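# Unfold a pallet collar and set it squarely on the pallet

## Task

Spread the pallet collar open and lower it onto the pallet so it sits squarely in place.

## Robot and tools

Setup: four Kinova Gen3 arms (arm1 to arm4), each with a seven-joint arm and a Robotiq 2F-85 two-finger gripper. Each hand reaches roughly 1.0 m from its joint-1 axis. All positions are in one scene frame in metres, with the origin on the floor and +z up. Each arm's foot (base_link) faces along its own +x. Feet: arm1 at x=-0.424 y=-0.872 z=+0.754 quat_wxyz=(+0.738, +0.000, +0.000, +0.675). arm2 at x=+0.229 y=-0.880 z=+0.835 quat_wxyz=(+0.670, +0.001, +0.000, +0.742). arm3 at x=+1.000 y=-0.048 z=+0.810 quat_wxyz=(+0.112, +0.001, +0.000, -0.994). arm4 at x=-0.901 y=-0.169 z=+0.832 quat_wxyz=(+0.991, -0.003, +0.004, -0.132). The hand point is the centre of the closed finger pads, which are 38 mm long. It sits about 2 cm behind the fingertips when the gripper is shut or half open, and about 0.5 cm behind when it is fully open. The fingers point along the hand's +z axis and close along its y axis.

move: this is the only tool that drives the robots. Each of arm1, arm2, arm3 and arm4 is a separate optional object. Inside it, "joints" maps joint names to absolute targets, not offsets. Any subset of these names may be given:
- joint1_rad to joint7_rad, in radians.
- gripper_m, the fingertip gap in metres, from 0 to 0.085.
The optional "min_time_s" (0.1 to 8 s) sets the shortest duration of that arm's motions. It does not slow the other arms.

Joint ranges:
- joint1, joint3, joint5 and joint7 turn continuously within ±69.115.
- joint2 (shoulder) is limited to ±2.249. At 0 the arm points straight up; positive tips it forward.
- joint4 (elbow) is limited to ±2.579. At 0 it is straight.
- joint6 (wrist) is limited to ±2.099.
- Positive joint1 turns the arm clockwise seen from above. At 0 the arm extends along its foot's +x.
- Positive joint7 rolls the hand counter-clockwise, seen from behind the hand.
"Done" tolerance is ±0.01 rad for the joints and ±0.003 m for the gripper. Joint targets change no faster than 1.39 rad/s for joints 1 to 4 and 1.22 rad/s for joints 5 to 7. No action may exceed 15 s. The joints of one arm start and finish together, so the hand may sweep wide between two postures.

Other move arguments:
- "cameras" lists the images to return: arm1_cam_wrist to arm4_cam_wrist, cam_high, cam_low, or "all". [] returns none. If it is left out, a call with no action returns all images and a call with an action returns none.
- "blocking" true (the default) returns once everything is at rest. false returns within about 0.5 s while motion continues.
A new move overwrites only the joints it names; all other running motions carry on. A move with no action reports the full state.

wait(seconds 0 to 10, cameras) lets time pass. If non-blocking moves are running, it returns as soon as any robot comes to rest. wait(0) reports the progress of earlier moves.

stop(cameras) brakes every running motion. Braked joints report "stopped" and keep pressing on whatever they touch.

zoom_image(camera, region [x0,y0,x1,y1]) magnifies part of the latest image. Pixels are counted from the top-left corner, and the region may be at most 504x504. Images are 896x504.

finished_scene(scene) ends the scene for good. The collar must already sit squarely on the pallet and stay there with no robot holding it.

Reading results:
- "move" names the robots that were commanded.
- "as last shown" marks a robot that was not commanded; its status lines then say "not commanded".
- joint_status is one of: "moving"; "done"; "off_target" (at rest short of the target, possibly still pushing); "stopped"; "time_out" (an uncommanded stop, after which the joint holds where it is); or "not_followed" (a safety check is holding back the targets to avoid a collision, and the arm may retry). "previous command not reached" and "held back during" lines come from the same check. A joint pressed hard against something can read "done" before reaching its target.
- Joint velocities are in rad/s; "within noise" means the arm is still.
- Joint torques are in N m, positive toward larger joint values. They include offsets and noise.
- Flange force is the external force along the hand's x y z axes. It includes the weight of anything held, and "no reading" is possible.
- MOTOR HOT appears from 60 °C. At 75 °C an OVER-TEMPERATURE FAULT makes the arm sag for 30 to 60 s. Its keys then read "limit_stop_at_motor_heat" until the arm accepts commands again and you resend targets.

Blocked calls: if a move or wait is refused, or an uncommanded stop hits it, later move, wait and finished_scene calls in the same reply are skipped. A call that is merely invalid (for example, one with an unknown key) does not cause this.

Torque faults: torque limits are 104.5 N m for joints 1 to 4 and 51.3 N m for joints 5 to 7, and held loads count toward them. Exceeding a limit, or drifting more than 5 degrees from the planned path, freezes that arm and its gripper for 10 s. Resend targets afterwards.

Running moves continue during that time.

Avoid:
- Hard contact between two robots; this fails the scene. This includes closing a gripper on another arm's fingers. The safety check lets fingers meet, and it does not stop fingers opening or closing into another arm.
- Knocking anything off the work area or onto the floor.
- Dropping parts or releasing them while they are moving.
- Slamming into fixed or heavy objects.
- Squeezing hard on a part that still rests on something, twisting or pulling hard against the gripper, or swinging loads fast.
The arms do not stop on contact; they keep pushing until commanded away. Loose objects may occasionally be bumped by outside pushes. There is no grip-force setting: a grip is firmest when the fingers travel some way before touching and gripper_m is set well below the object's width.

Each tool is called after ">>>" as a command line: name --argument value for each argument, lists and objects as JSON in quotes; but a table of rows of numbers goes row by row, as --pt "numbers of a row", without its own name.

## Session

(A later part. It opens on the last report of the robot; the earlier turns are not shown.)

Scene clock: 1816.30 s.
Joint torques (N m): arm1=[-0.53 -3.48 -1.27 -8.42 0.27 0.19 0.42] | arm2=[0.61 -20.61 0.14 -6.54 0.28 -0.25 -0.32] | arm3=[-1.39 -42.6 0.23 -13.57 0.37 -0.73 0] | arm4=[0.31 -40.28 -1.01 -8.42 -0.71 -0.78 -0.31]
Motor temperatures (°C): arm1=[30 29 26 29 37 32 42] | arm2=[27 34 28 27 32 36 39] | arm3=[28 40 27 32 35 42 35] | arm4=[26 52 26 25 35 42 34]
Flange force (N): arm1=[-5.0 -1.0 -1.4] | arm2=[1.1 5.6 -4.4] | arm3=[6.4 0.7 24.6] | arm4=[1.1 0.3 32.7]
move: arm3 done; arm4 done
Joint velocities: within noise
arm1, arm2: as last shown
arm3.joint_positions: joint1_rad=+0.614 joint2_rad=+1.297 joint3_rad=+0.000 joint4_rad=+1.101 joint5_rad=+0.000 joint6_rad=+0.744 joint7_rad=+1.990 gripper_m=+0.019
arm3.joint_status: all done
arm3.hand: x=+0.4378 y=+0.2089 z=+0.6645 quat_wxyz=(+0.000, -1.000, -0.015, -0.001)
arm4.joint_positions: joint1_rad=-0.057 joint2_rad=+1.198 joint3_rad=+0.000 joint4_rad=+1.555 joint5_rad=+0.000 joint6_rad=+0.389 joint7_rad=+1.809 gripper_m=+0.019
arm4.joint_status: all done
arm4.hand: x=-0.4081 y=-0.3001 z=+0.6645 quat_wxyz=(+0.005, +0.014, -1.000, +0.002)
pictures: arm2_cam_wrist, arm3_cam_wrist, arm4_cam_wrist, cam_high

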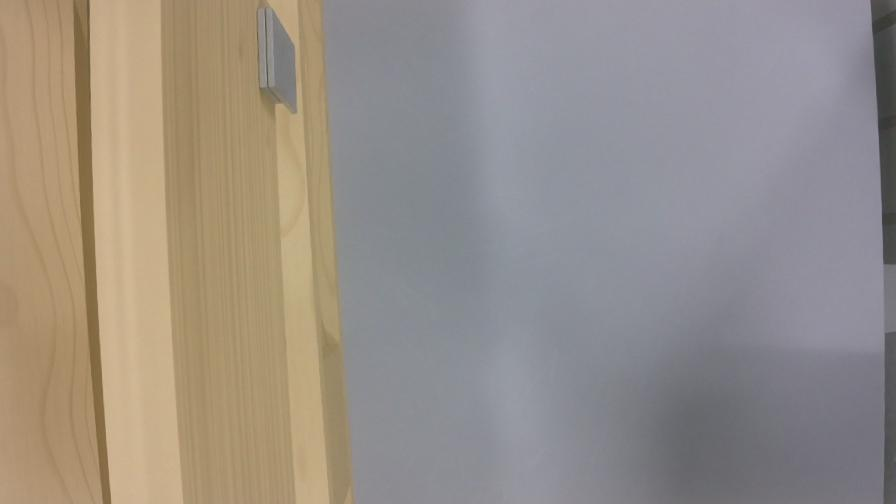

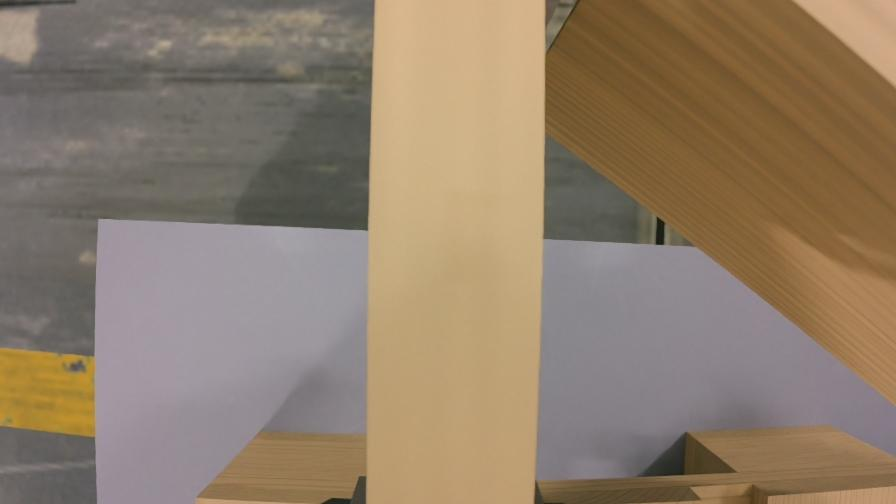

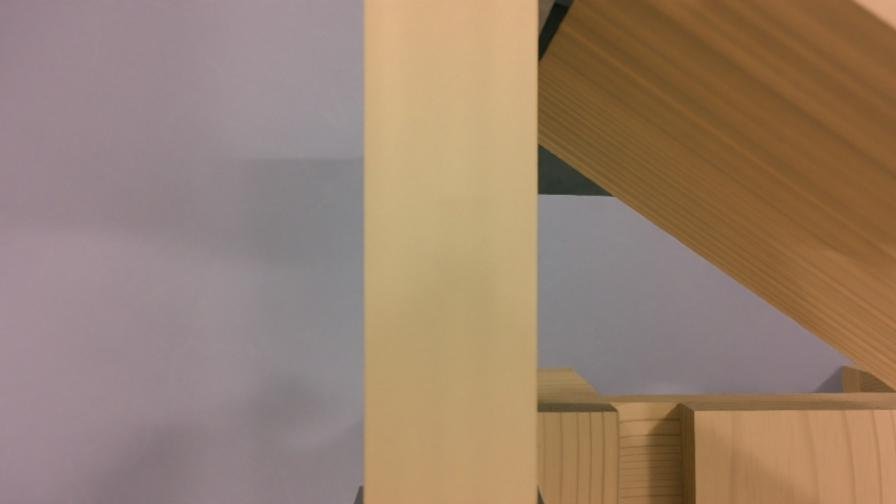

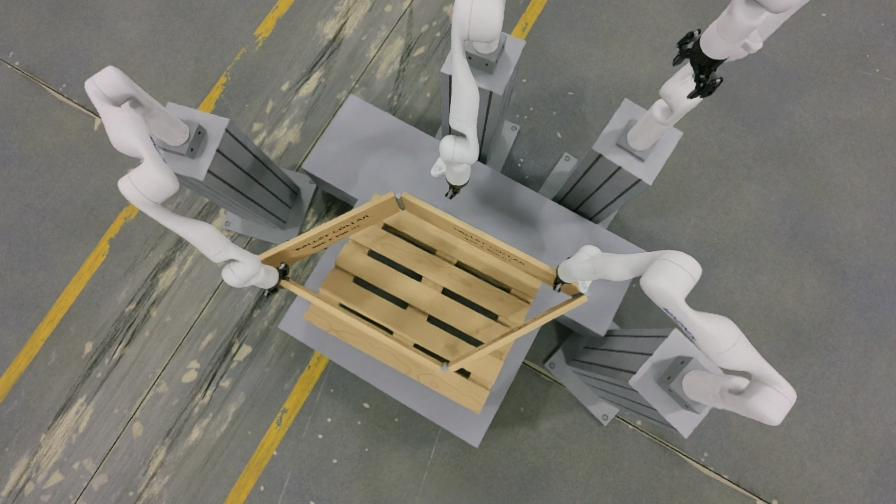

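>>> move --arm3 '{"joints":{"joint1_rad":0.7007,"joint2_rad":1.3527,"joint4_rad":0.9636,"joint5_rad":-0.1372,"joint6_rad":0.6777,"joint7_rad":2.1878},"min_time_s":2}' --arm4 '{"joints":{"joint1_rad":-0.0755,"joint2_rad":1.2505,"joint4_rad":1.3533,"joint6_rad":0.5378,"joint7_rad":1.8002},"min_time_s":2}'

>>> move --arm3 '{"joints":{"joint1_rad":0.7338,"joint2_rad":1.4288,"joint4_rad":0.8004,"joint5_rad":-0.2666,"joint6_rad":0.6594,"joint7_rad":2.3108},"min_time_s":2}' --arm4 '{"joints":{"joint1_rad":-0.0914,"joint2_rad":1.3245,"joint4_rad":1.1156,"joint6_rad":0.7016,"joint7_rad":1.7843},"min_time_s":2}'

>>> move --arm3 '{"joints":{"joint1_rad":0.7325,"joint2_rad":1.5236,"joint4_rad":0.6143,"joint5_rad":-0.3892,"joint6_rad":0.6463,"joint7_rad":2.3892},"min_time_s":2}' --arm4 '{"joints":{"joint1_rad":-0.1065,"joint2_rad":1.4464,"joint4_rad":0.7723,"joint6_rad":0.9229,"joint7_rad":1.7692},"min_time_s":2}' --cameras '["cam_high","cam_low","arm3_cam_wrist","arm4_cam_wrist","arm2_cam_wrist"]'

>>> zoom_image --camera "cam_high" --region '[250, 160, 600, 440]'

Scene clock: 1835.27 s.
Joint torques (N m): arm1=[-0.51 -3.48 -1.28 -8.44 0.27 0.18 0.39] | arm2=[0.69 -20.68 0.11 -6.47 0.26 -0.2 -0.35] | arm3=[-1.14 -47.9 -1.89 -18 -1.31 -3.49 -0.06] | arm4=[0.17 -43 -0.7 -11.05 -0.43 -1.25 -0.06]
Motor temperatures (°C): arm1=[30 29 26 29 37 32 42] | arm2=[27 34 28 27 32 36 39] | arm3=[28 41 27 32 35 42 35] | arm4=[26 52 26 25 35 42 34]
Flange force (N): arm1=[-5.0 -1.1 -1.4] | arm2=[0.9 5.4 -4.2] | arm3=[11.7 2.5 24.1] | arm4=[0.5 0.3 31.1]
move: arm3 done; arm4 done
Joint velocities: within noise
arm1, arm2: as last shown
arm3.joint_positions: joint1_rad=+0.701 joint2_rad=+1.353 joint3_rad=+0.000 joint4_rad=+0.964 joint5_rad=-0.137 joint6_rad=+0.678 joint7_rad=+2.188 gripper_m=+0.019
arm3.joint_status: all done
arm3.hand: x=+0.3872 y=+0.2656 z=+0.6643 quat_wxyz=(-0.002, -0.996, -0.020, +0.086)
arm4.joint_positions: joint1_rad=-0.076 joint2_rad=+1.250 joint3_rad=+0.000 joint4_rad=+1.353 joint5_rad=+0.000 joint6_rad=+0.538 joint7_rad=+1.800 gripper_m=+0.019
arm4.joint_status: all done
arm4.hand: x=-0.3573 y=-0.3001 z=+0.6640 quat_wxyz=(+0.005, +0.020, -1.000, +0.002)
pictures: none

Scene clock: 1837.60 s.
Joint torques (N m): arm1=[-0.58 -3.46 -1.27 -8.44 0.27 0.22 0.42] | arm2=[0.59 -20.61 0.19 -6.44 0.3 -0.21 -0.35] | arm3=[-3.28 -51.5 -5.01 -20.77 -2.88 -4.23 0.39] | arm4=[-1.23 -45.83 -1.92 -14.12 -0.78 -1.48 0.1]
Motor temperatures (°C): arm1=[30 29 26 29 37 32 42] | arm2=[27 34 28 27 32 36 39] | arm3=[28 41 27 32 35 42 35] | arm4=[26 52 26 26 35 42 34]
Flange force (N): arm1=[-4.9 -1.0 -1.2] | arm2=[1.0 5.3 -4.3] | arm3=[16.7 1.7 22.2] | arm4=[3.6 -1.1 29.5]
move: arm3 done; arm4 done
Joint velocities: within noise
arm1, arm2: as last shown
arm3.joint_positions: joint1_rad=+0.734 joint2_rad=+1.429 joint3_rad=+0.000 joint4_rad=+0.800 joint5_rad=-0.267 joint6_rad=+0.659 joint7_rad=+2.311 gripper_m=+0.019
arm3.joint_status: all done
arm3.hand: x=+0.3354 y=+0.2936 z=+0.6641 quat_wxyz=(-0.004, -0.988, -0.020, +0.156)
arm4.joint_positions: joint1_rad=-0.091 joint2_rad=+1.325 joint3_rad=+0.000 joint4_rad=+1.116 joint5_rad=+0.000 joint6_rad=+0.702 joint7_rad=+1.784 gripper_m=+0.019
arm4.joint_status: all done
arm4.hand: x=-0.3056 y=-0.3002 z=+0.6635 quat_wxyz=(+0.005, +0.020, -1.000, +0.002)
pictures: none

Scene clock: 1839.97 s.
Joint torques (N m): arm1=[-0.5 -3.44 -1.25 -8.41 0.3 0.21 0.38] | arm2=[0.6 -20.58 0.21 -6.55 0.27 -0.17 -0.34] | arm3=[-5.87 -54.24 -7.44 -22.9 -4.27 -3.91 0.92] | arm4=[-2.75 -48.74 -2.98 -16.14 -1.54 -1.59 0.27]
Motor temperatures (°C): arm1=[30 29 26 29 37 32 42] | arm2=[27 34 28 27 32 36 39] | arm3=[28 41 27 32 35 42 35] | arm4=[26 52 26 26 35 42 34]
Flange force (N): arm1=[-4.9 -1.1 -1.3] | arm2=[1.2 5.9 -4.3] | arm3=[21.3 1.0 18.9] | arm4=[0.7 -3.8 29.1]
move: arm3 done; arm4 done
Joint velocities: within noise
arm1, arm2: as last shown
arm3.joint_positions: joint1_rad=+0.732 joint2_rad=+1.524 joint3_rad=+0.000 joint4_rad=+0.614 joint5_rad=-0.389 joint6_rad=+0.646 joint7_rad=+2.389 gripper_m=+0.019
arm3.joint_status: all done
arm3.hand: x=+0.2770 y=+0.3010 z=+0.6640 quat_wxyz=(-0.005, -0.974, -0.020, +0.224)
arm4.joint_positions: joint1_rad=-0.107 joint2_rad=+1.446 joint3_rad=+0.000 joint4_rad=+0.772 joint5_rad=+0.000 joint6_rad=+0.923 joint7_rad=+1.769 gripper_m=+0.019
arm4.joint_status: all done
arm4.hand: x=-0.2471 y=-0.3003 z=+0.6630 quat_wxyz=(+0.005, +0.020, -1.000, +0.002)
pictures: arm2_cam_wrist, arm3_cam_wrist, arm4_cam_wrist, cam_high, cam_low

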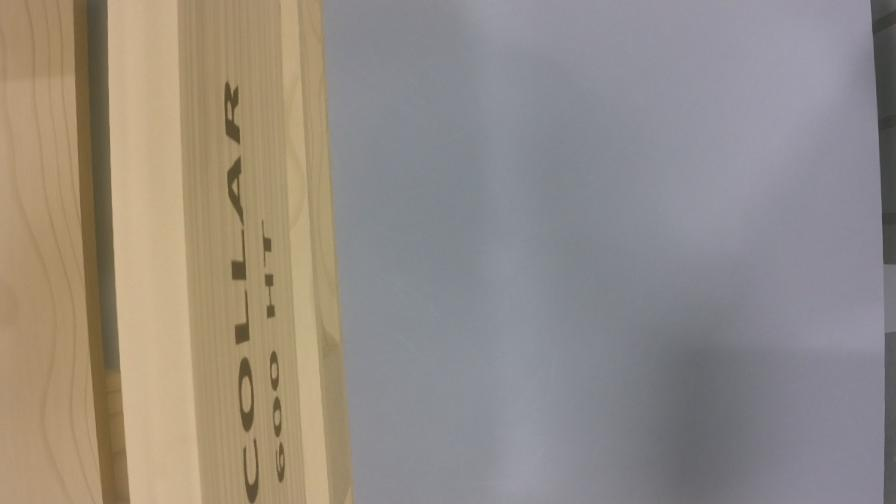

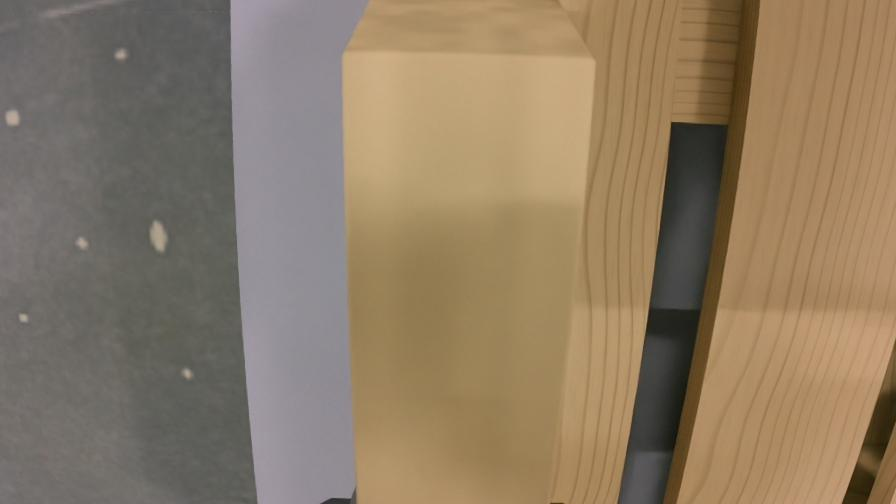

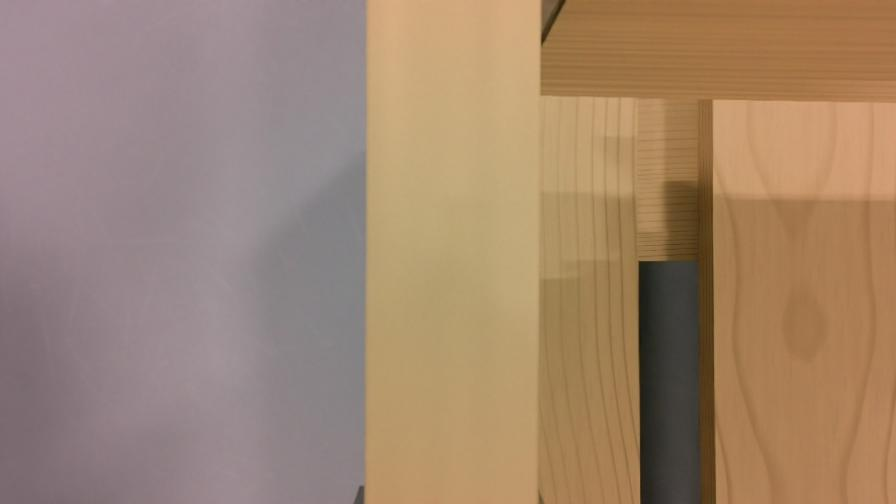

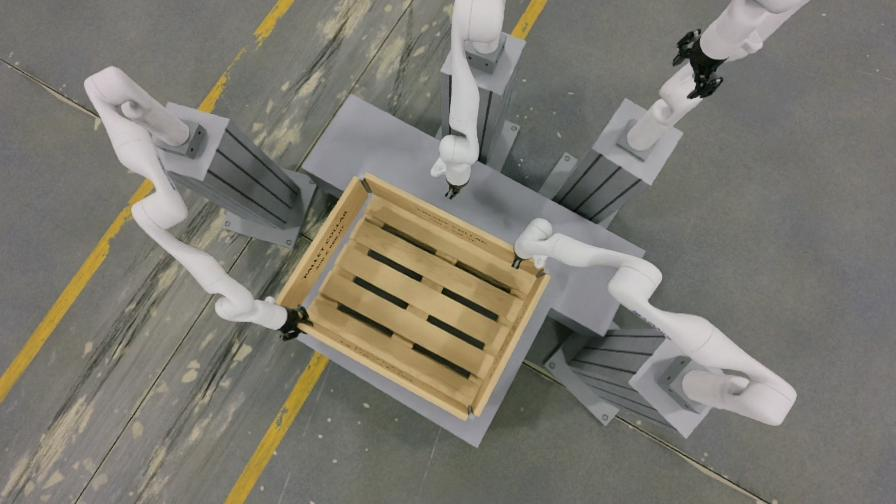

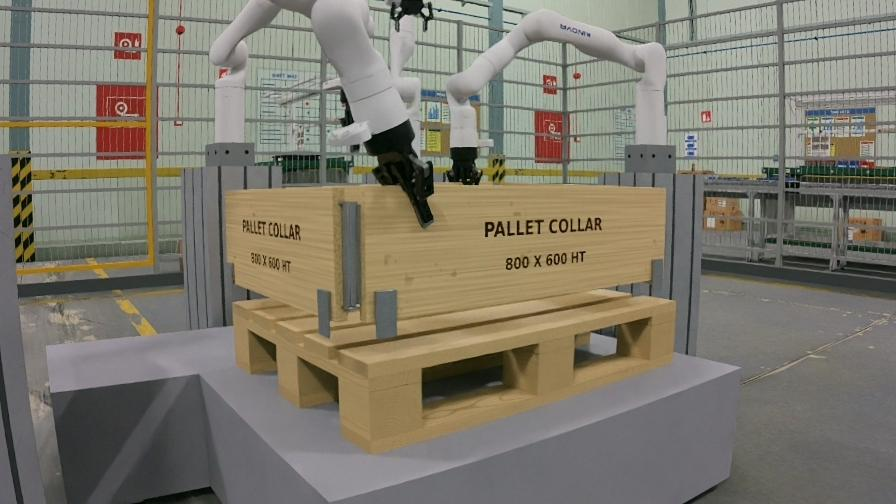

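Scaled by 1.440 from the camera's image (finer frame: 1280x720).

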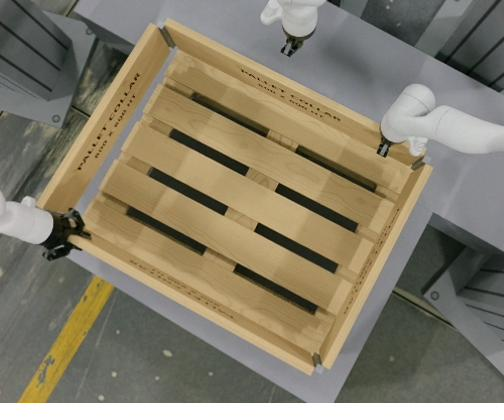

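>>> move --arm3 '{"joints":{"joint1_rad":0.7274,"joint2_rad":1.5689,"joint4_rad":0.5359,"joint5_rad":-0.4612,"joint6_rad":0.632,"joint7_rad":2.4435},"min_time_s":2}' --arm4 '{"joints":{"joint1_rad":-0.0901,"joint2_rad":1.4005,"joint4_rad":0.8927,"joint6_rad":0.8484,"joint7_rad":1.7961},"min_time_s":2}' --cameras '["cam_high","cam_low","arm3_cam_wrist","arm4_cam_wrist","arm2_cam_wrist"]'

>>> zoom_image --camera "cam_low" --region '[200, 240, 440, 400]'

>>> zoom_image --camera "cam_low" --region '[540, 230, 700, 340]'

>>> zoom_image --camera "cam_high" --region '[250, 160, 600, 440]'

Scene clock: 1885.60 s.
Joint torques (N m): arm1=[-0.58 -3.45 -1.27 -8.41 0.28 0.2 0.39] | arm2=[0.65 -20.66 0.19 -6.43 0.25 -0.21 -0.38] | arm3=[-6.77 -54.62 -7.63 -23.48 -4.37 -3.54 1.19] | arm4=[-3.22 -47.54 -3.6 -15.39 -1.49 -1.4 0.39]
Motor temperatures (°C): arm1=[30 29 26 29 37 32 42] | arm2=[27 34 28 27 32 36 39] | arm3=[28 47 27 33 35 42 35] | arm4=[26 55 26 26 35 42 34]
Flange force (N): arm1=[-5.0 -1.1 -1.4] | arm2=[0.9 5.2 -4.2] | arm3=no reading | arm4=[2.7 -3.9 28.8]
move: arm3 done; arm4 done
TORQUE WARNING: arm3's joint2_rad reached its warning level (56.7 N m). A warning alone does not stop the arm.
Joint velocities: within noise
arm1, arm2: as last shown
arm3.joint_positions: joint1_rad=+0.727 joint2_rad=+1.569 joint3_rad=+0.000 joint4_rad=+0.536 joint5_rad=-0.461 joint6_rad=+0.632 joint7_rad=+2.444 gripper_m=+0.019
arm3.joint_status: all done
arm3.hand: x=+0.2509 y=+0.2984 z=+0.6640 quat_wxyz=(-0.007, -0.966, -0.025, +0.258)
arm4.joint_positions: joint1_rad=-0.090 joint2_rad=+1.401 joint3_rad=+0.000 joint4_rad=+0.893 joint5_rad=+0.000 joint6_rad=+0.848 joint7_rad=+1.796 gripper_m=+0.019
arm4.joint_status: all done
arm4.hand: x=-0.2671 y=-0.3079 z=+0.6637 quat_wxyz=(+0.005, +0.025, -1.000, +0.002)
pictures: arm2_cam_wrist, arm3_cam_wrist, arm4_cam_wrist, cam_high, cam_low

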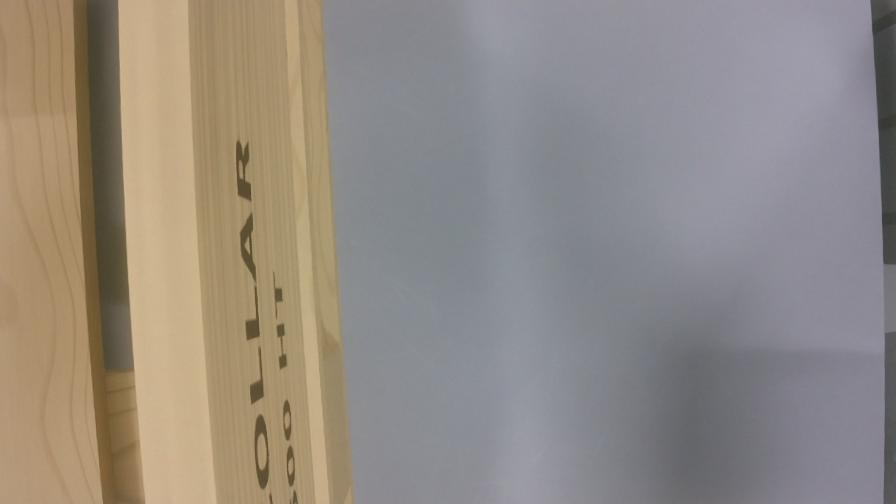

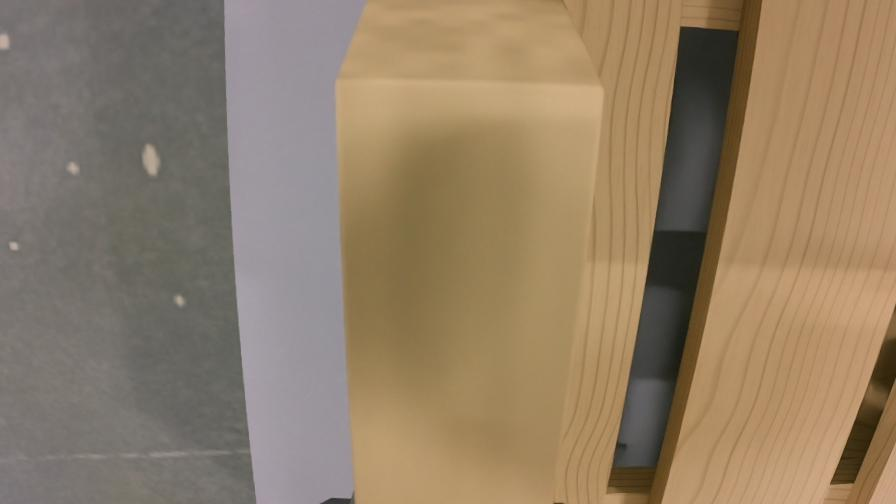

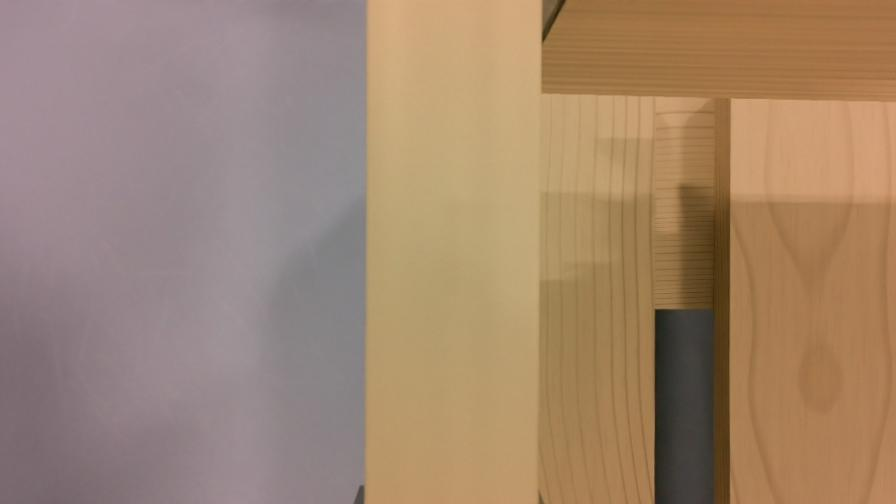

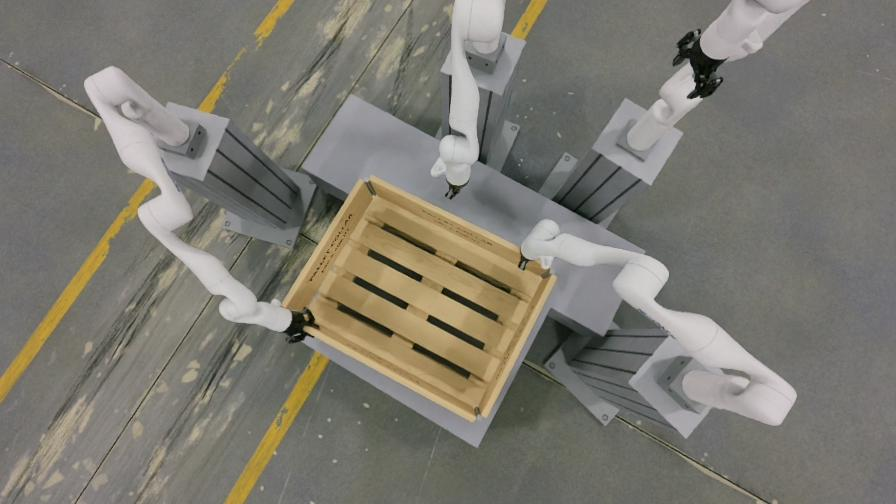

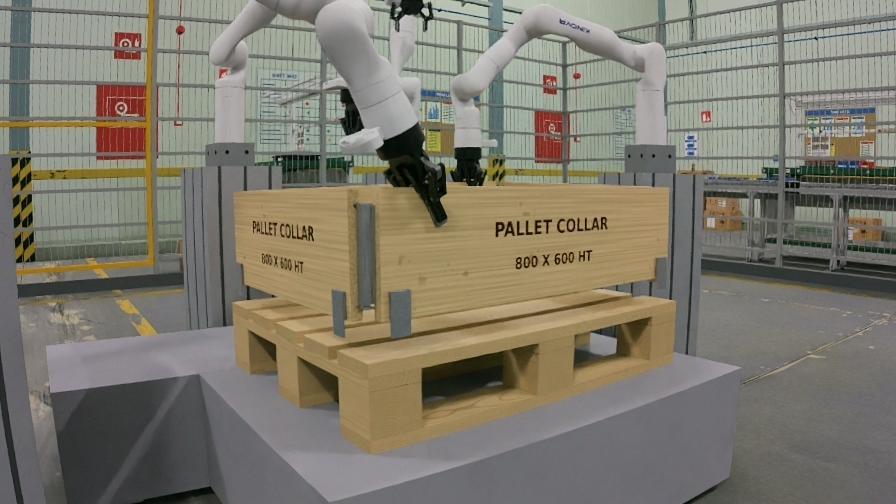

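Scaled by 2.100 from the camera's image (finer frame: 1280x720).

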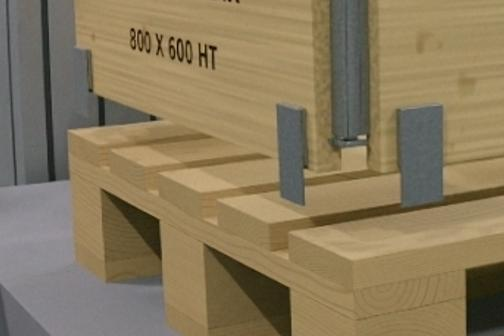

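Scaled by 3.150 from the camera's image (finer frame: 1280x720).

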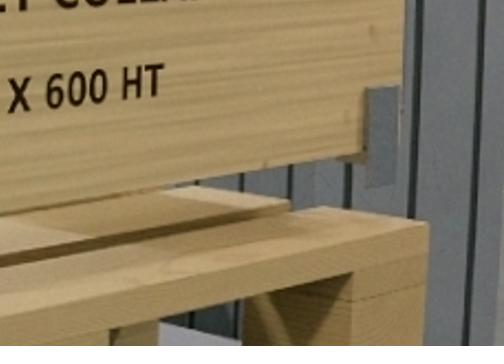

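Scaled by 1.440 from the camera's image (finer frame: 1280x720).

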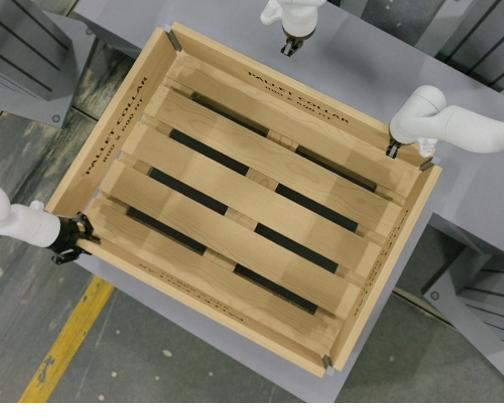

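>>> zoom_image --camera "cam_high" --region '[280, 170, 400, 320]'

>>> zoom_image --camera "cam_high" --region '[450, 260, 570, 420]'

>>> zoom_image --camera "cam_low" --region '[290, 270, 430, 390]'

>>> zoom_image --camera "cam_low" --region '[220, 240, 320, 330]'

Scaled by 3.360 from the camera's image (finer frame: 1280x720).

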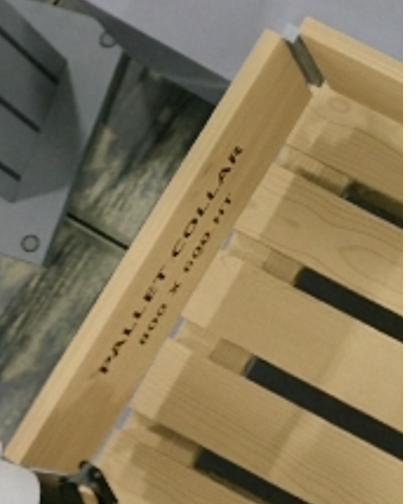

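Scaled by 3.150 from the camera's image (finer frame: 1280x720).

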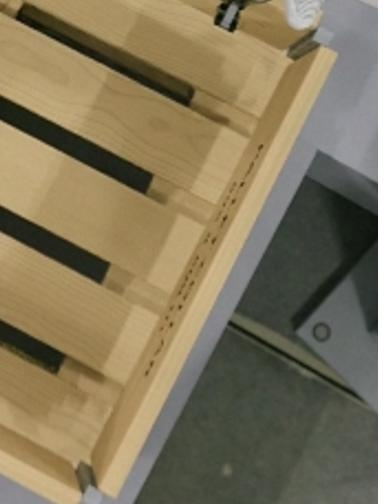

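Scaled by 3.600 from the camera's image (finer frame: 1280x720).

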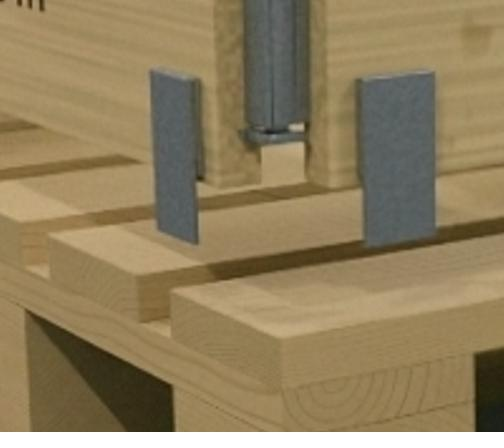

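Scaled by 5.040 from the camera's image (finer frame: 1280x720).

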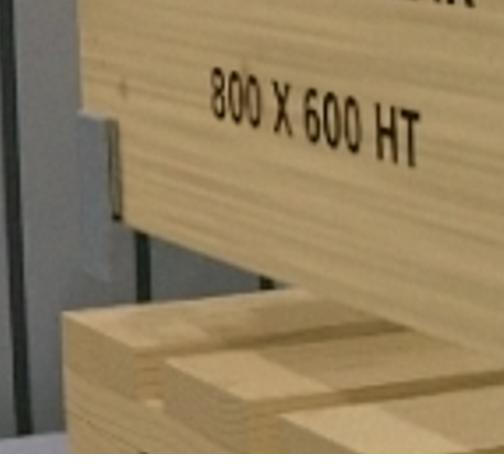

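>>> move --arm3 '{"joints":{"joint1_rad":0.7279,"joint2_rad":1.604,"joint4_rad":0.4907,"joint5_rad":-0.4554,"joint6_rad":0.6413,"joint7_rad":2.4367},"min_time_s":1.5}' --arm4 '{"joints":{"joint1_rad":-0.0913,"joint2_rad":1.4223,"joint4_rad":0.8835,"joint6_rad":0.8358,"joint7_rad":1.7949},"min_time_s":1.5}' --cameras '["cam_high","cam_low"]'

>>> zoom_image --camera "cam_low" --region '[290, 270, 430, 390]'

>>> zoom_image --camera "cam_low" --region '[220, 240, 320, 330]'

>>> zoom_image --camera "cam_low" --region '[600, 240, 700, 330]'

>>> zoom_image --camera "cam_high" --region '[280, 170, 400, 320]'

Scene clock: 2089.03 s.
Joint torques (N m): arm1=[-0.55 -3.46 -1.36 -8.41 0.29 0.16 0.39] | arm2=[0.64 -20.71 0.16 -6.47 0.27 -0.29 -0.41] | arm3=[-16.94 -32.31 -11.35 -10.43 -5.06 4.47 -0.12] | arm4=[0.29 0.22 0.92 2.39 0.57 -0.08 -1.37]
Motor temperatures (°C): arm1=[30 29 26 29 37 32 42] | arm2=[27 34 28 27 32 36 39] | arm3=[28 57 28 35 37 42 35] | arm4=[26 66 25 26 35 42 34]
Flange force (N): arm1=[-5.0 -1.3 -1.5] | arm2=[1.0 5.0 -4.3] | arm3=no reading | arm4=no reading
move: arm3 done; arm4 limit_stop_at_motor_heat
OVER-TEMPERATURE FAULT: MOTORS ONLY BRAKING. Before this call, the motor of arm4's joint2_rad reached 75 °C. Robot arm4 may sink or be pushed. Robot arm4 ran none of this call's commands. The stop still runs: until a result tells its end, robot arm4, its gripper or tool too, takes no command.
MOTOR HOT: on. The motor of arm4's joint2_rad reports 66 °C.
TORQUE WARNING: arm3's joint2_rad reached its warning level (56.7 N m). A warning alone does not stop the arm.
Joint velocities: within noise
arm1, arm2: as last shown
arm3.joint_positions: joint1_rad=+0.728 joint2_rad=+1.604 joint3_rad=+0.000 joint4_rad=+0.491 joint5_rad=-0.455 joint6_rad=+0.641 joint7_rad=+2.437 gripper_m=+0.019
arm3.joint_status: all done
arm3.hand: x=+0.2499 y=+0.2993 z=+0.6519 quat_wxyz=(-0.007, -0.966, -0.025, +0.258)
arm4.joint_positions: joint1_rad=-0.069 joint2_rad=+1.507 joint3_rad=-0.001 joint4_rad=+0.905 joint5_rad=+0.000 joint6_rad=+0.827 joint7_rad=+1.796 gripper_m=+0.019
arm4.joint_status: joint1_rad limit_stop_at_motor_heat; joint2_rad limit_stop_at_motor_heat; joint4_rad limit_stop_at_motor_heat; the others done
arm4.on_its_own: joint1_rad to joint7_rad can sink or be pushed now: their motors only brake
arm4.hand: x=-0.3206 y=-0.3109 z=+0.5949 quat_wxyz=(+0.052, +0.014, -0.999, -0.008)

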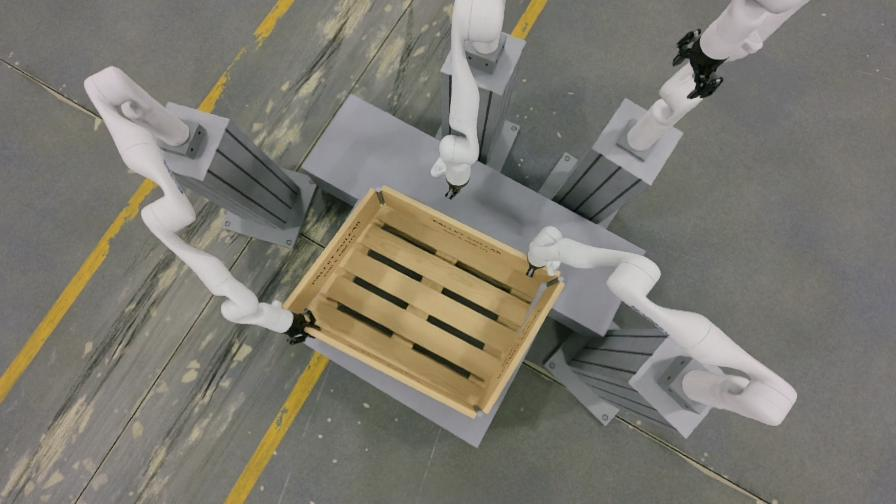

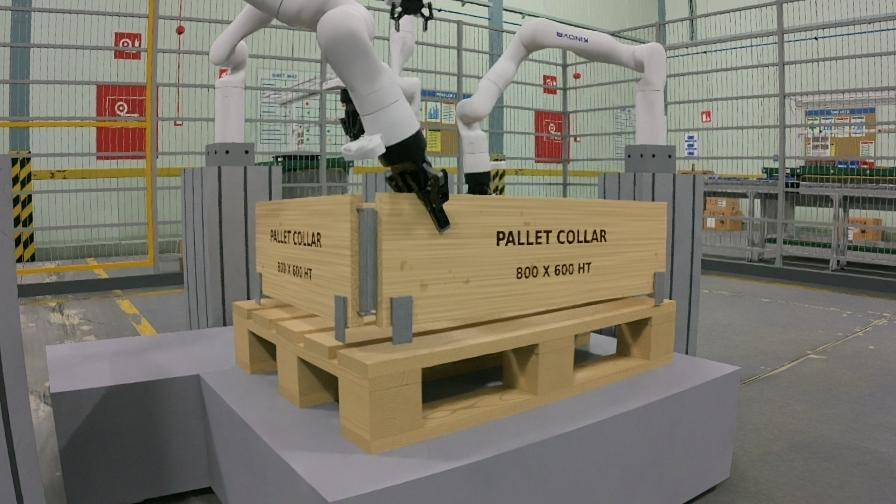

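Scaled by 3.600 from the camera's image (finer frame: 1280x720).

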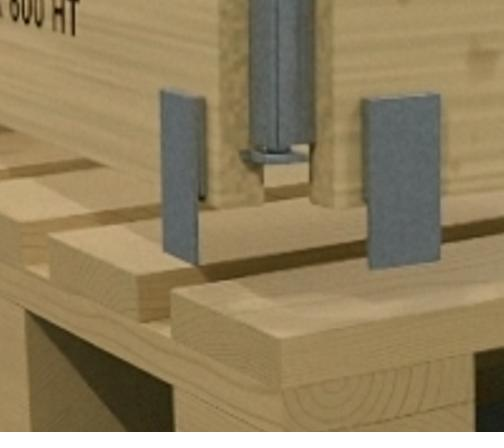

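Scaled by 5.040 from the camera's image (finer frame: 1280x720).

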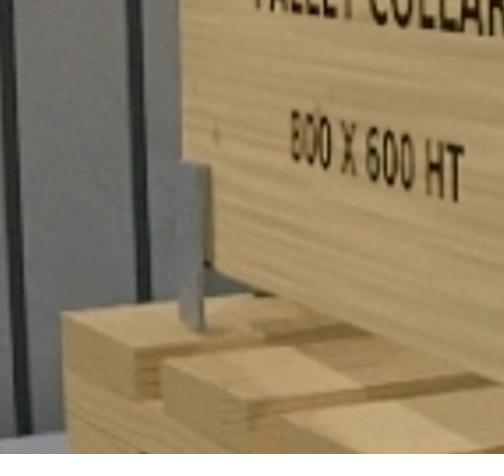

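Scaled by 5.040 from the camera's image (finer frame: 1280x720).

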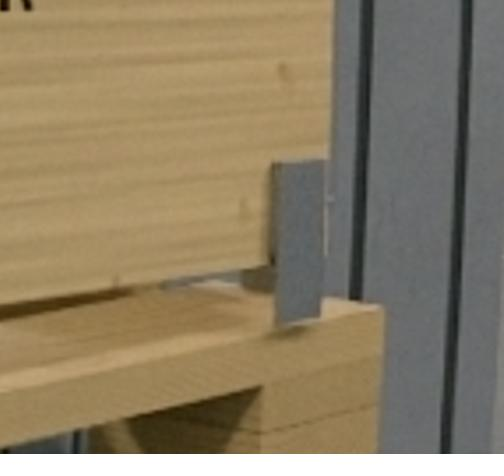

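Scaled by 3.360 from the camera's image (finer frame: 1280x720).

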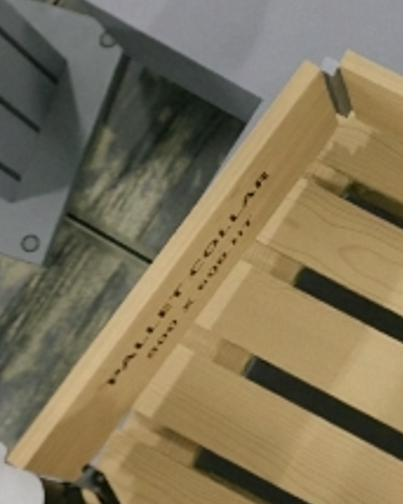

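>>> wait --seconds 3 --cameras '["arm4_cam_wrist", "arm3_cam_wrist"]'

Scene clock: 2138.60 s.
Joint torques (N m): arm1=[-0.58 -3.4 -1.26 -8.38 0.27 0.18 0.38] | arm2=[0.57 -20.61 0.19 -6.51 0.25 -0.21 -0.37] | arm3=[-17.2 -32.25 -11.36 -10.42 -5.07 4.49 -0.09] | arm4=[0.48 -10.26 1.21 -1.32 0.58 -0.1 -1.39]
Motor temperatures (°C): arm1=[30 29 26 29 37 32 42] | arm2=[27 34 28 27 32 36 39] | arm3=[28 52 27 34 36 42 35] | arm4=[26 58 25 25 35 42 34]
Flange force (N): arm1=[-4.9 -1.1 -1.5] | arm2=[1.2 5.5 -4.3] | arm3=no reading | arm4=[6.6 0.3 -26.9]
OVER-TEMPERATURE FAULT: MOTORS ONLY BRAKING. As an earlier result told, the motor of arm4's joint2_rad reached 75 °C; the stop lasted 84 seconds. Robot arm4's motors hold again: robot arm4 holds where the fault left it. A joint of robot arm4 that sank or was pushed past the end of its range is driven back toward that end. Robot arm4 accepts commands again.
MOTOR HOT: still on. The motor of arm4's joint2_rad reports 58 °C.
Joint velocities: within noise
arm1.joint_positions: joint1_rad=+0.363 joint2_rad=-0.351 joint3_rad=-0.093 joint4_rad=+1.581 joint5_rad=-0.023 joint6_rad=+1.975 joint7_rad=+1.182 gripper_m=+0.085
arm1.joint_status: not commanded
arm1.hand: x=-0.3653 y=-0.7538 z=+1.2277 quat_wxyz=(+0.019, +0.401, -0.916, +0.027)
arm2.joint_positions: joint1_rad=-0.275 joint2_rad=+0.980 joint3_rad=+0.000 joint4_rad=+1.472 joint5_rad=+0.000 joint6_rad=+0.689 joint7_rad=+2.765 gripper_m=+0.000
arm2.joint_status: not commanded
arm2.hand: x=+0.0496 y=-0.3603 z=+0.8016 quat_wxyz=(-0.001, +1.000, +0.000, -0.001)
arm3.joint_positions: joint1_rad=+0.728 joint2_rad=+1.604 joint3_rad=+0.000 joint4_rad=+0.491 joint5_rad=-0.455 joint6_rad=+0.641 joint7_rad=+2.437 gripper_m=+0.019
arm3.joint_status: all done
arm3.hand: x=+0.2500 y=+0.2993 z=+0.6519 quat_wxyz=(-0.007, -0.966, -0.025, +0.258)
arm4.joint_positions: joint1_rad=-0.069 joint2_rad=+1.506 joint3_rad=-0.001 joint4_rad=+0.904 joint5_rad=+0.000 joint6_rad=+0.827 joint7_rad=+1.796 gripper_m=+0.019
arm4.joint_status: joint1_rad limit_stop_at_motor_heat; joint2_rad limit_stop_at_motor_heat; joint4_rad limit_stop_at_motor_heat; the others done
arm4.hand: x=-0.3196 y=-0.3111 z=+0.5959 quat_wxyz=(+0.051, +0.014, -0.999, -0.008)
wait: 3.00 s; at rest by 0.30 s
pictures: arm3_cam_wrist, arm4_cam_wrist

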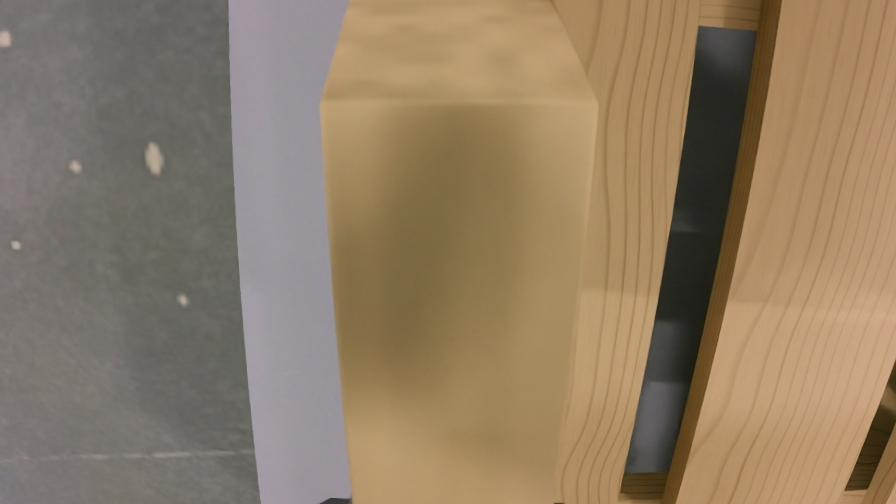

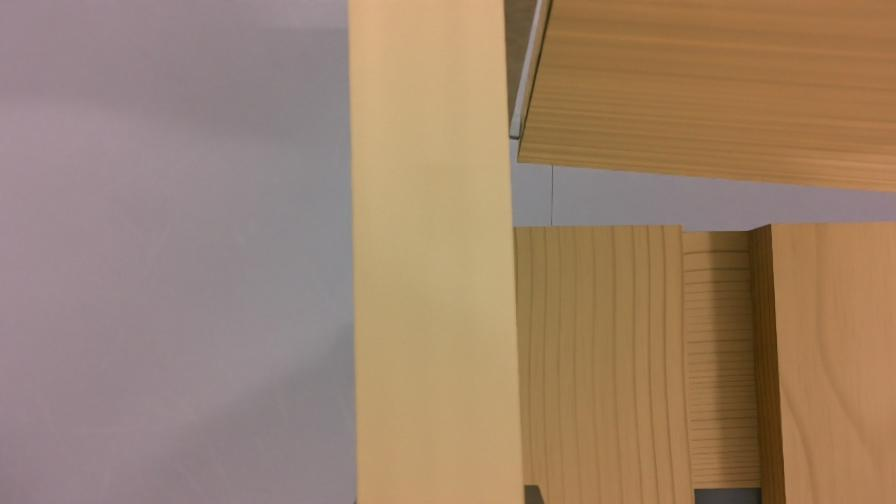

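>>> move --arm4 '{"joints":{"joint1_rad":-0.0696,"joint2_rad":1.3324,"joint3_rad":0,"joint4_rad":1.1572,"joint5_rad":0,"joint6_rad":0.652,"joint7_rad":1.8166,"gripper_m":0.01},"min_time_s":2}'

>>> move --arm4 '{"joints":{"joint1_rad":-0.0901,"joint2_rad":1.4005,"joint3_rad":0,"joint4_rad":0.8927,"joint5_rad":0,"joint6_rad":0.8484,"joint7_rad":1.7961},"min_time_s":2}' --arm3 '{"joints":{"joint1_rad":0.7274,"joint2_rad":1.5689,"joint4_rad":0.5359,"joint5_rad":-0.4612,"joint6_rad":0.632,"joint7_rad":2.4435},"min_time_s":2}' --cameras '["arm3_cam_wrist","arm4_cam_wrist","cam_high","cam_low"]'

>>> zoom_image --camera "cam_low" --region '[220, 170, 472, 390]'

Scene clock: 2173.43 s.
Joint torques (N m): arm1=[-0.54 -3.47 -1.28 -8.37 0.31 0.22 0.39] | arm2=[0.66 -20.65 0.16 -6.49 0.23 -0.29 -0.33] | arm3=[-1.32 -46.62 -0.36 -18.33 -0.21 -2.9 0.81] | arm4=[-0.64 -47.63 -2.7 -12.16 -0.94 -0.32 0.8]
Motor temperatures (°C): arm1=[30 29 26 29 37 32 42] | arm2=[27 34 28 27 32 36 39] | arm3=[29 50 27 34 36 42 35] | arm4=[26 56 25 25 35 42 34]
Flange force (N): arm1=[-5.0 -1.0 -1.5] | arm2=[0.9 5.3 -4.4] | arm3=no reading | arm4=[-1.9 -0.5 36.9]
move: arm4 time_out
MOTOR HOT: cleared for the motors of arm4.
Joint velocities: within noise
arm1, arm2: as last shown
arm3.joint_positions: joint1_rad=+0.728 joint2_rad=+1.604 joint3_rad=+0.000 joint4_rad=+0.491 joint5_rad=-0.455 joint6_rad=+0.641 joint7_rad=+2.437 gripper_m=+0.019
arm3.joint_status: not commanded
arm3.hand: x=+0.2499 y=+0.2994 z=+0.6519 quat_wxyz=(-0.007, -0.966, -0.025, +0.258)
arm4.joint_positions: joint1_rad=-0.070 joint2_rad=+1.360 joint3_rad=+0.000 joint4_rad=+1.157 joint5_rad=+0.000 joint6_rad=+0.652 joint7_rad=+1.817 gripper_m=+0.019
arm4.joint_status: joint2_rad time_out (moved -0.146 of -0.173); gripper_m off_target (ended at +0.019, target +0.010); the others done
arm4.hand: x=-0.3328 y=-0.3086 z=+0.6342 quat_wxyz=(+0.018, +0.025, -1.000, -0.001)
pictures: none

not run: a stop that you did not command came earlier in this reply.

This scene's latest camera images include none from cam_low. They are from: arm3_cam_wrist, arm4_cam_wrist. cam_low's image comes with the result of a call that names it in "cameras".

>>> move --arm4 '{"joints":{"joint1_rad":-0.0901,"joint2_rad":1.4005,"joint3_rad":0,"joint4_rad":0.8927,"joint5_rad":0,"joint6_rad":0.8484,"joint7_rad":1.7961},"min_time_s":2}' --arm3 '{"joints":{"joint1_rad":0.7274,"joint2_rad":1.5689,"joint4_rad":0.5359,"joint5_rad":-0.4612,"joint6_rad":0.632,"joint7_rad":2.4435},"min_time_s":2}' --cameras '["arm3_cam_wrist","arm4_cam_wrist","cam_high","cam_low"]'

>>> zoom_image --camera "cam_low" --region '[220, 170, 472, 390]'

Scene clock: 2188.17 s.
Joint torques (N m): arm1=[-0.53 -3.41 -1.26 -8.4 0.3 0.18 0.37] | arm2=[0.66 -20.6 0.13 -6.52 0.27 -0.23 -0.39] | arm3=[-1.88 -42.5 1.55 -16.01 1.35 -2.67 0.86] | arm4=[-1.97 -55.58 -4.45 -17.9 -2.3 -1.15 1.1]
Motor temperatures (°C): arm1=[30 29 26 29 37 32 42] | arm2=[27 34 28 27 32 36 39] | arm3=[28 50 27 34 36 42 35] | arm4=[26 58 25 25 35 42 34]
Flange force (N): arm1=[-4.8 -1.1 -1.4] | arm2=[1.1 5.6 -4.4] | arm3=no reading | arm4=[0.5 -1.4 41.9]
move: arm3 done; arm4 done
Joint velocities: within noise
arm1, arm2: as last shown
arm3.joint_positions: joint1_rad=+0.727 joint2_rad=+1.569 joint3_rad=+0.000 joint4_rad=+0.536 joint5_rad=-0.461 joint6_rad=+0.632 joint7_rad=+2.444 gripper_m=+0.019
arm3.joint_status: all done
arm3.hand: x=+0.2509 y=+0.2984 z=+0.6639 quat_wxyz=(-0.007, -0.966, -0.025, +0.258)
arm4.joint_positions: joint1_rad=-0.090 joint2_rad=+1.401 joint3_rad=+0.000 joint4_rad=+0.893 joint5_rad=+0.000 joint6_rad=+0.848 joint7_rad=+1.796 gripper_m=+0.019
arm4.joint_status: all done
arm4.hand: x=-0.2667 y=-0.3079 z=+0.6641 quat_wxyz=(+0.005, +0.025, -1.000, +0.002)

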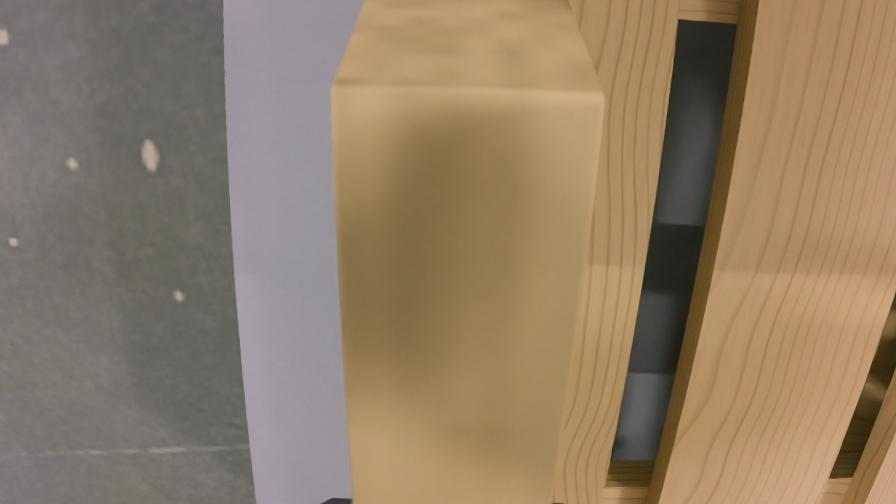

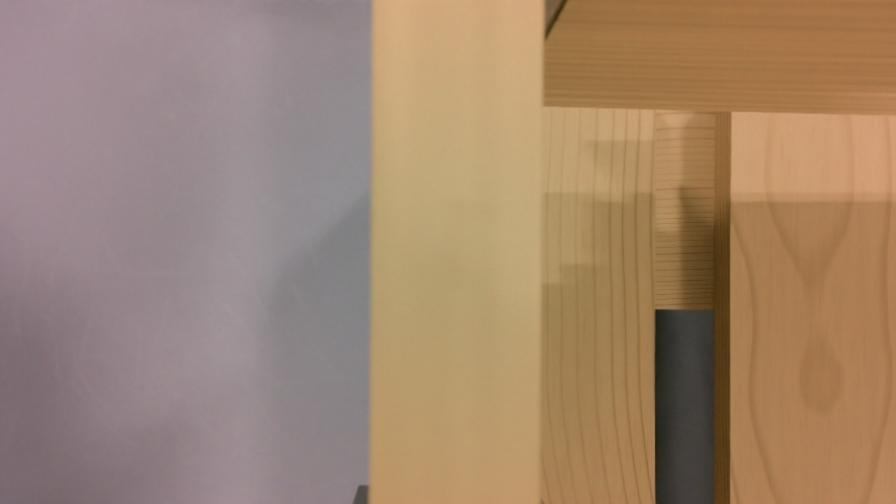

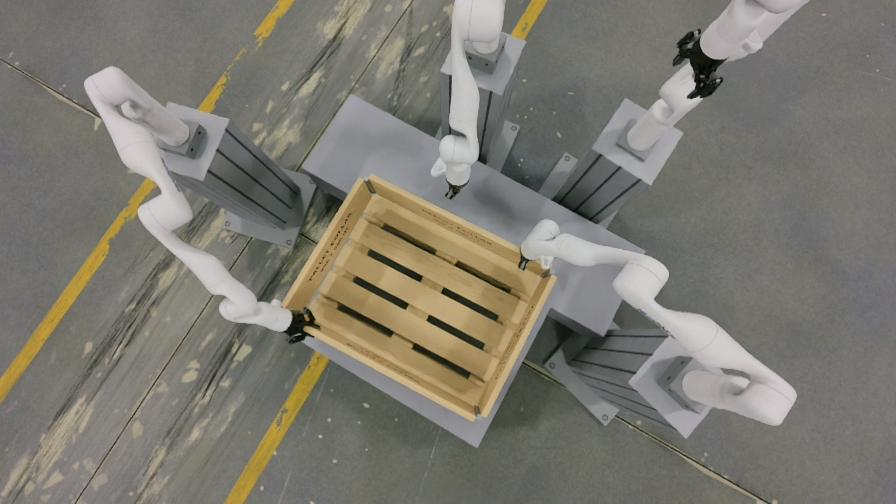

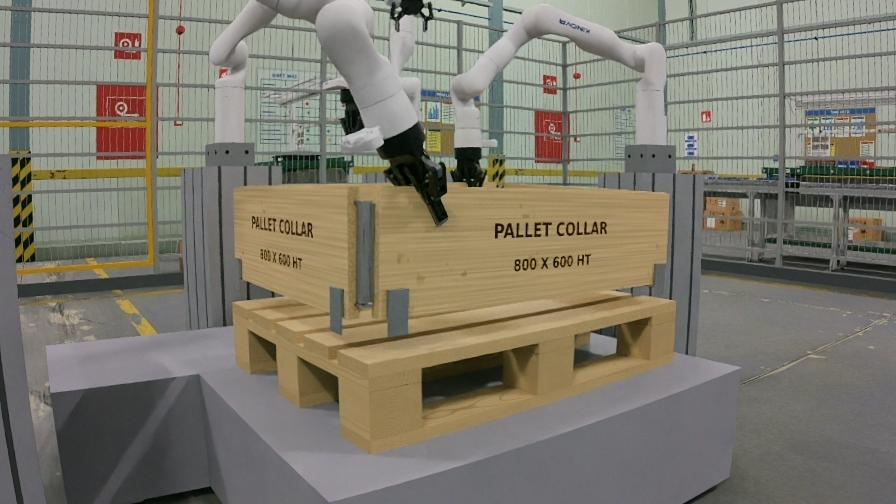

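Scaled by 2.000 from the camera's image (finer frame: 1280x720).

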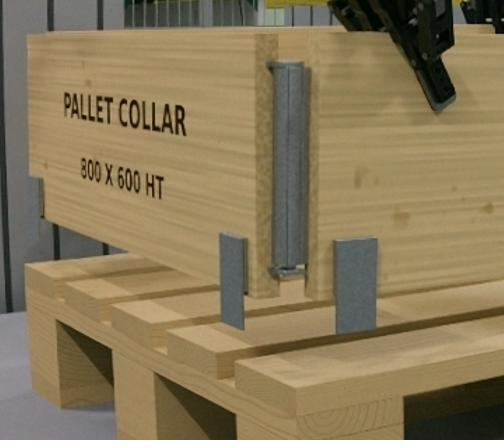

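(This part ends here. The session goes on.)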